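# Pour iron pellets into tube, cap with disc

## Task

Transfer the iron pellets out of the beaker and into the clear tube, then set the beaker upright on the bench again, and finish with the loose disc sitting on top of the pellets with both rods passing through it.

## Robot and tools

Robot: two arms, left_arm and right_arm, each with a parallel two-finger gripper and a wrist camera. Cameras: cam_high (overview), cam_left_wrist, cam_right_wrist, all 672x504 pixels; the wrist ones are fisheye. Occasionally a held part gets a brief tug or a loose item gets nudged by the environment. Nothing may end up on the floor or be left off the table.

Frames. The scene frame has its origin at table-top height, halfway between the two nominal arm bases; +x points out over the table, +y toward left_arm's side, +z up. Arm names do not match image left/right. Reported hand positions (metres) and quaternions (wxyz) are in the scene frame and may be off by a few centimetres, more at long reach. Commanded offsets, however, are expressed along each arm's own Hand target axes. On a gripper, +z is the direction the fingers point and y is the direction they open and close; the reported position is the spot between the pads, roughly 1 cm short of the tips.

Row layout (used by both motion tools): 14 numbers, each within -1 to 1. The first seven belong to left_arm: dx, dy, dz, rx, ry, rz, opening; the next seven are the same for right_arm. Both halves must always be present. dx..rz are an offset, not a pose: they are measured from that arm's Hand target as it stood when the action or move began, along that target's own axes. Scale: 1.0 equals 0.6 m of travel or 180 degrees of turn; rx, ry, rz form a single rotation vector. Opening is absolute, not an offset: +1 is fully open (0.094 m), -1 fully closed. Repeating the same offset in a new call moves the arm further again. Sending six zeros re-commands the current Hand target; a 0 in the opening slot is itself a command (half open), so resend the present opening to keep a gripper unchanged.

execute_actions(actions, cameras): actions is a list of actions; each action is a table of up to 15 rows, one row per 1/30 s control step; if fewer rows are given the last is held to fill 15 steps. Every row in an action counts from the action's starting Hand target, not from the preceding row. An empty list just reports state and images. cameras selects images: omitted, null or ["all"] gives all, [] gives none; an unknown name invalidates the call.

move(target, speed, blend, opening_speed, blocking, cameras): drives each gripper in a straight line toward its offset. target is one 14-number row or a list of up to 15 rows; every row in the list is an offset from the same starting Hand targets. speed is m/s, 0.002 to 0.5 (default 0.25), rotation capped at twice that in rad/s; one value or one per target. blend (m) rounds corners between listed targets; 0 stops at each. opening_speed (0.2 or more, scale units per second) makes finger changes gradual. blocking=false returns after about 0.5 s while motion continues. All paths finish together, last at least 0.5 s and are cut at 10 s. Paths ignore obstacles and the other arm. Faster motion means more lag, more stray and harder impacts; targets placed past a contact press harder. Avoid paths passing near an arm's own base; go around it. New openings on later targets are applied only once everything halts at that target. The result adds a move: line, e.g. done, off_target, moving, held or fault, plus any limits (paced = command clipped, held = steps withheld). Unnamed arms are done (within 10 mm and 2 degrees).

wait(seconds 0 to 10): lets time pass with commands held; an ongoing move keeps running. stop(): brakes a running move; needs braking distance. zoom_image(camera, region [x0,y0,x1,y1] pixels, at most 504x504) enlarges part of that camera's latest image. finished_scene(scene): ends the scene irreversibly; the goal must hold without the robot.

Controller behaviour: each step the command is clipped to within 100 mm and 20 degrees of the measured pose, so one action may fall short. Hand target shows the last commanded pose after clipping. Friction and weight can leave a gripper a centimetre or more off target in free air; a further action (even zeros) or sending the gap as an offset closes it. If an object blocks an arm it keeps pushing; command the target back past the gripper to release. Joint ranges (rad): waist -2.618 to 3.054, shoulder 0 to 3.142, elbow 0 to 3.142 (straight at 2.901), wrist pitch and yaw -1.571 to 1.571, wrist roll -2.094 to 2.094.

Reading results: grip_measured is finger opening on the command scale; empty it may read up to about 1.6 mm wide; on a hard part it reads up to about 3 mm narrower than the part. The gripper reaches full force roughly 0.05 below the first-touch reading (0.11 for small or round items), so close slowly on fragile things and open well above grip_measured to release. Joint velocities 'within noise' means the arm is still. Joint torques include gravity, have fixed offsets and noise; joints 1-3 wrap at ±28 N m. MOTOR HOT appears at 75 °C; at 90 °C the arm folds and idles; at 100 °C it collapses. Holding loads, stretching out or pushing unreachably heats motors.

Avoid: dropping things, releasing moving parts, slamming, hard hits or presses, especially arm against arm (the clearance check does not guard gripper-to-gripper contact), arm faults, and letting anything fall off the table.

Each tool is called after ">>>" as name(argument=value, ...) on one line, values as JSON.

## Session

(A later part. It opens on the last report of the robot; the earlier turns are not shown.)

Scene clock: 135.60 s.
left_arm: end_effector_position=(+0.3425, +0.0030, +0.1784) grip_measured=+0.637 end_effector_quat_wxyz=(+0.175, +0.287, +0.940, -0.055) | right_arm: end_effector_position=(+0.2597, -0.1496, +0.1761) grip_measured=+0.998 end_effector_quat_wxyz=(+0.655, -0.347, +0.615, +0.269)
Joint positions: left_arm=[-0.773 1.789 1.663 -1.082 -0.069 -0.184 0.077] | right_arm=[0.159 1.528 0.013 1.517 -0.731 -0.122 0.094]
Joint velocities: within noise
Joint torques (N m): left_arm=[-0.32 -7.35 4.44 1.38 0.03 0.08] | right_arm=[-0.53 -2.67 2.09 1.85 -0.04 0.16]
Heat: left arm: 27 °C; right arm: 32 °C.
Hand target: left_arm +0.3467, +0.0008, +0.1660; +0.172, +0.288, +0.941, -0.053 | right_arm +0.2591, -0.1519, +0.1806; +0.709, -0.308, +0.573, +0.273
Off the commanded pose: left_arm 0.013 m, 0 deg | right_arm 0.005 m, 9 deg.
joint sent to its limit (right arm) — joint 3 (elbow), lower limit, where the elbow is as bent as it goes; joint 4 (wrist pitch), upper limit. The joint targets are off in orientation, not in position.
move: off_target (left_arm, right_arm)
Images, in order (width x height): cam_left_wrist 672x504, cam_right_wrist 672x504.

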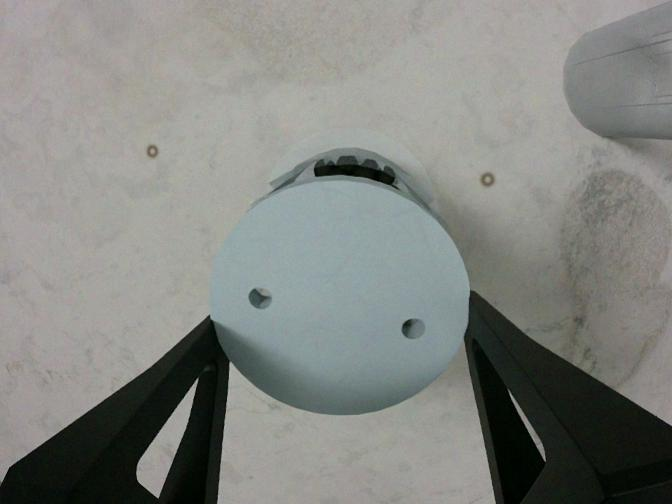

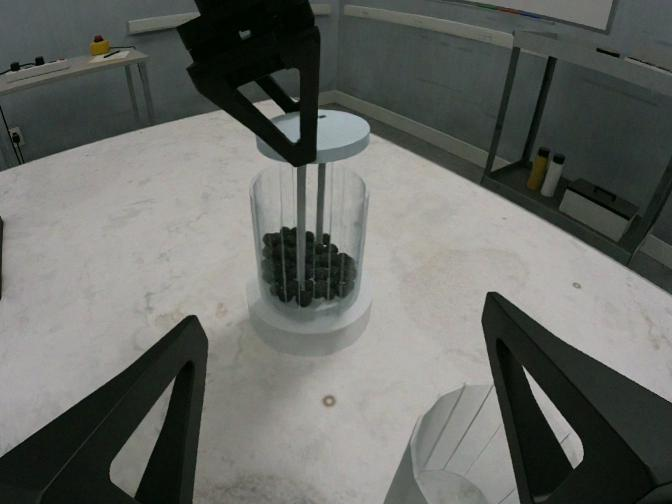

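>>> move(target=[[-0.0083,0,-0.0219,0,0.0206,0,0.5,0,0,0,0,0,0,1.0],[0.0012,0,0.0031,0,0.0206,0,0.5,0,0,0,0,0,0,1.0],[0.0022,-0.0092,0.0027,0,0.0206,0,0.5,0,0,0,0,0,0,1.0],[0.0008,0.0032,0.0033,0,0.0206,0,0.5,0,0,0,0,0,0,1.0],[0.0023,0,0.0062,0,0.0206,0,0.5,0,0,0,0,0,0,1.0]], speed=[0.08,0.05,0.03,0.03,0.03], cameras=["cam_right_wrist", "cam_left_wrist"])

>>> zoom_image(camera="cam_right_wrist", region=[255, 90, 385, 180])

>>> zoom_image(camera="cam_left_wrist", region=[245, 282, 277, 312])

>>> zoom_image(camera="cam_left_wrist", region=[397, 313, 429, 343])

Scene clock: 142.17 s.
left_arm: end_effector_position=(+0.3408, +0.0036, +0.1681) grip_measured=+0.637 end_effector_quat_wxyz=(+0.139, +0.292, +0.945, -0.044) | right_arm: end_effector_position=(+0.2597, -0.1496, +0.1761) grip_measured=+0.998 end_effector_quat_wxyz=(+0.655, -0.347, +0.615, +0.269)
Joint positions: left_arm=[-0.767 1.852 1.726 -1.157 -0.05 -0.177 0.077] | right_arm=[0.159 1.528 0.013 1.517 -0.731 -0.122 0.094]
Joint velocities: within noise
Joint torques (N m): left_arm=[0.39 -7.91 5.9 1.14 0 0.02] | right_arm=[-0.53 -2.63 1.96 1.85 -0.07 0.13]
Heat: left arm: 26 °C; right arm: 33 °C.
Hand target: left_arm +0.3468, +0.0008, +0.1620; +0.141, +0.289, +0.946, -0.044 | right_arm +0.2591, -0.1519, +0.1806; +0.709, -0.308, +0.573, +0.273
Off the commanded pose: left_arm 0.009 m, 0 deg | right_arm 0.005 m, 9 deg.
joint sent to its limit (right arm) — joint 3 (elbow), lower limit, where the elbow is as bent as it goes; joint 4 (wrist pitch), upper limit. The joint targets are off in orientation, not in position.
move: off_target (right_arm)
Images, in order (width x height): cam_left_wrist 672x504, cam_right_wrist 672x504.

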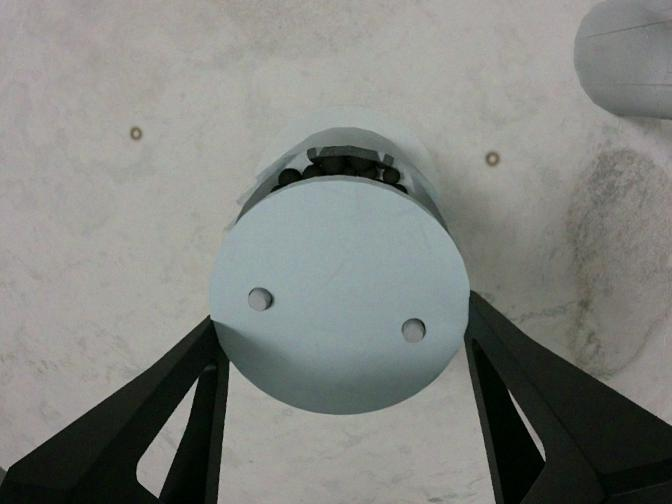

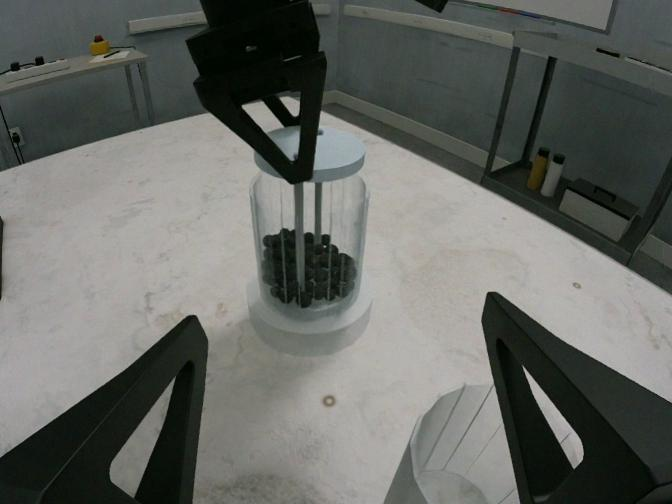

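Scaled by 3.877 from the camera's 672x504 image, which has a finer 960x720 frame.

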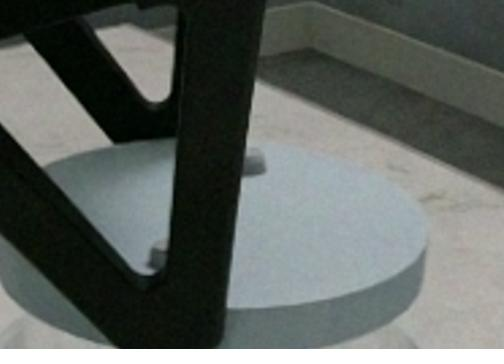

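Scaled by 15.750 from the camera's 672x504 image, which has a finer 960x720 frame.

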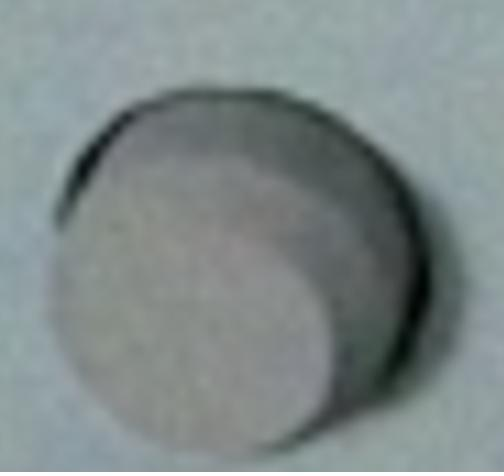

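Scaled by 15.750 from the camera's 672x504 image, which has a finer 960x720 frame.

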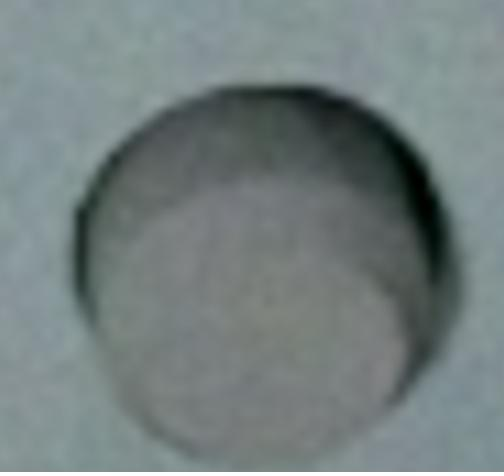

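>>> move(target=[[0.0147,0.0005,0.0338,0,0,0,0.5,0,0,0,0,0,0,1.0],[0.0147,0.0005,0.0338,0,0,0,1.0,0,0,0,0,0,0,1.0],[-0.013,0.0004,-0.0572,0,0,0,1.0,0,0,0,0,0,0,1.0]], speed=[0.06,0.1,0.15], opening_speed=0.6)

>>> zoom_image(camera="cam_right_wrist", region=[200, 90, 420, 370])

Scene clock: 147.30 s.
left_arm: end_effector_position=(+0.3415, +0.0012, +0.1986) grip_measured=+0.998 end_effector_quat_wxyz=(+0.147, +0.293, +0.944, -0.049) | right_arm: end_effector_position=(+0.2597, -0.1496, +0.1761) grip_measured=+0.998 end_effector_quat_wxyz=(+0.655, -0.347, +0.615, +0.269)
Joint positions: left_arm=[-0.77 1.864 1.859 -1.26 -0.05 -0.177 0.094] | right_arm=[0.159 1.528 0.013 1.517 -0.731 -0.122 0.094]
Joint velocities: within noise
Joint torques (N m): left_arm=[0.27 -7.71 7.98 0.74 0.04 -0.01] | right_arm=[-0.54 -2.63 1.98 1.85 -0.06 0.12]
Heat: left arm: 26 °C; right arm: 33 °C.
Hand target: left_arm +0.3448, +0.0025, +0.1971; +0.141, +0.289, +0.946, -0.044 | right_arm +0.2591, -0.1519, +0.1806; +0.709, -0.308, +0.573, +0.273
Off the commanded pose: left_arm 0.004 m, 1 deg | right_arm 0.005 m, 9 deg.
joint sent to its limit (right arm) — joint 3 (elbow), lower limit, where the elbow is as bent as it goes; joint 4 (wrist pitch), upper limit. The joint targets are off in orientation, not in position.
move: off_target (right_arm)

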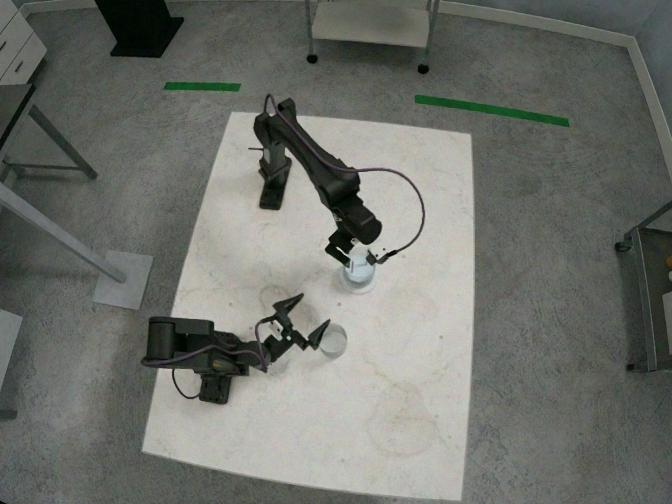

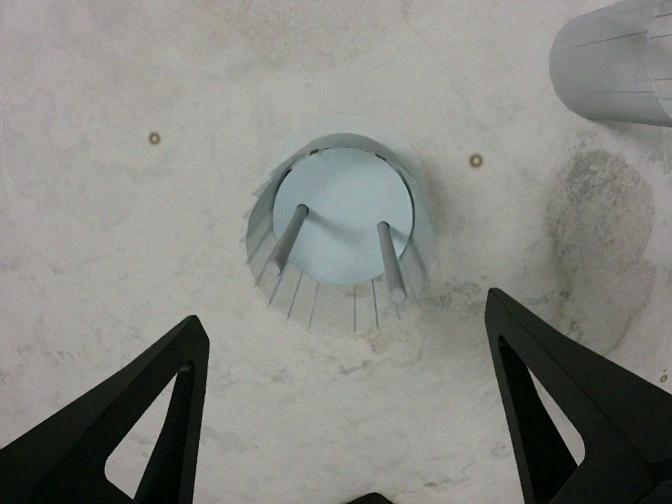

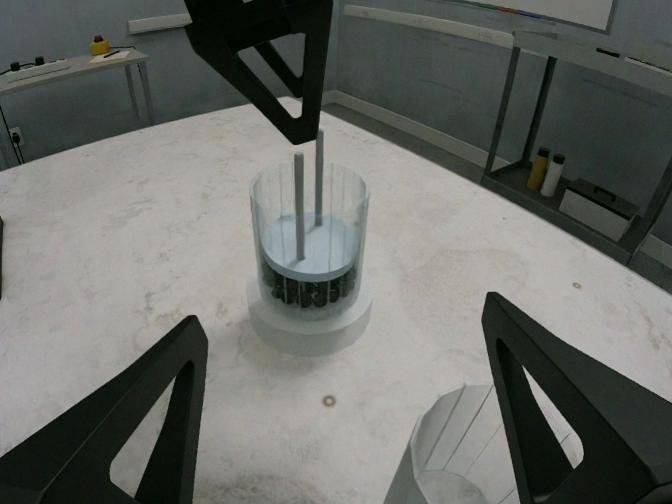

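Scaled by 1.800 from the camera's 672x504 image, which has a finer 960x720 frame.

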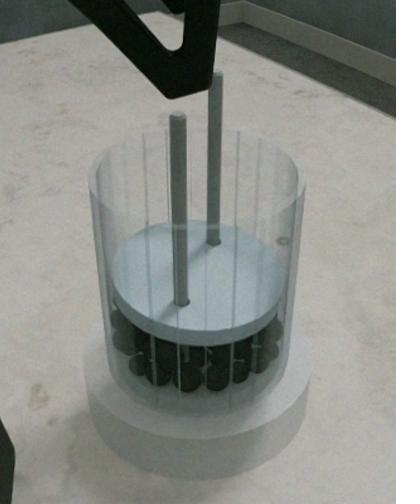

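>>> finished_scene(scene=2)

The scene is finished: the task was done.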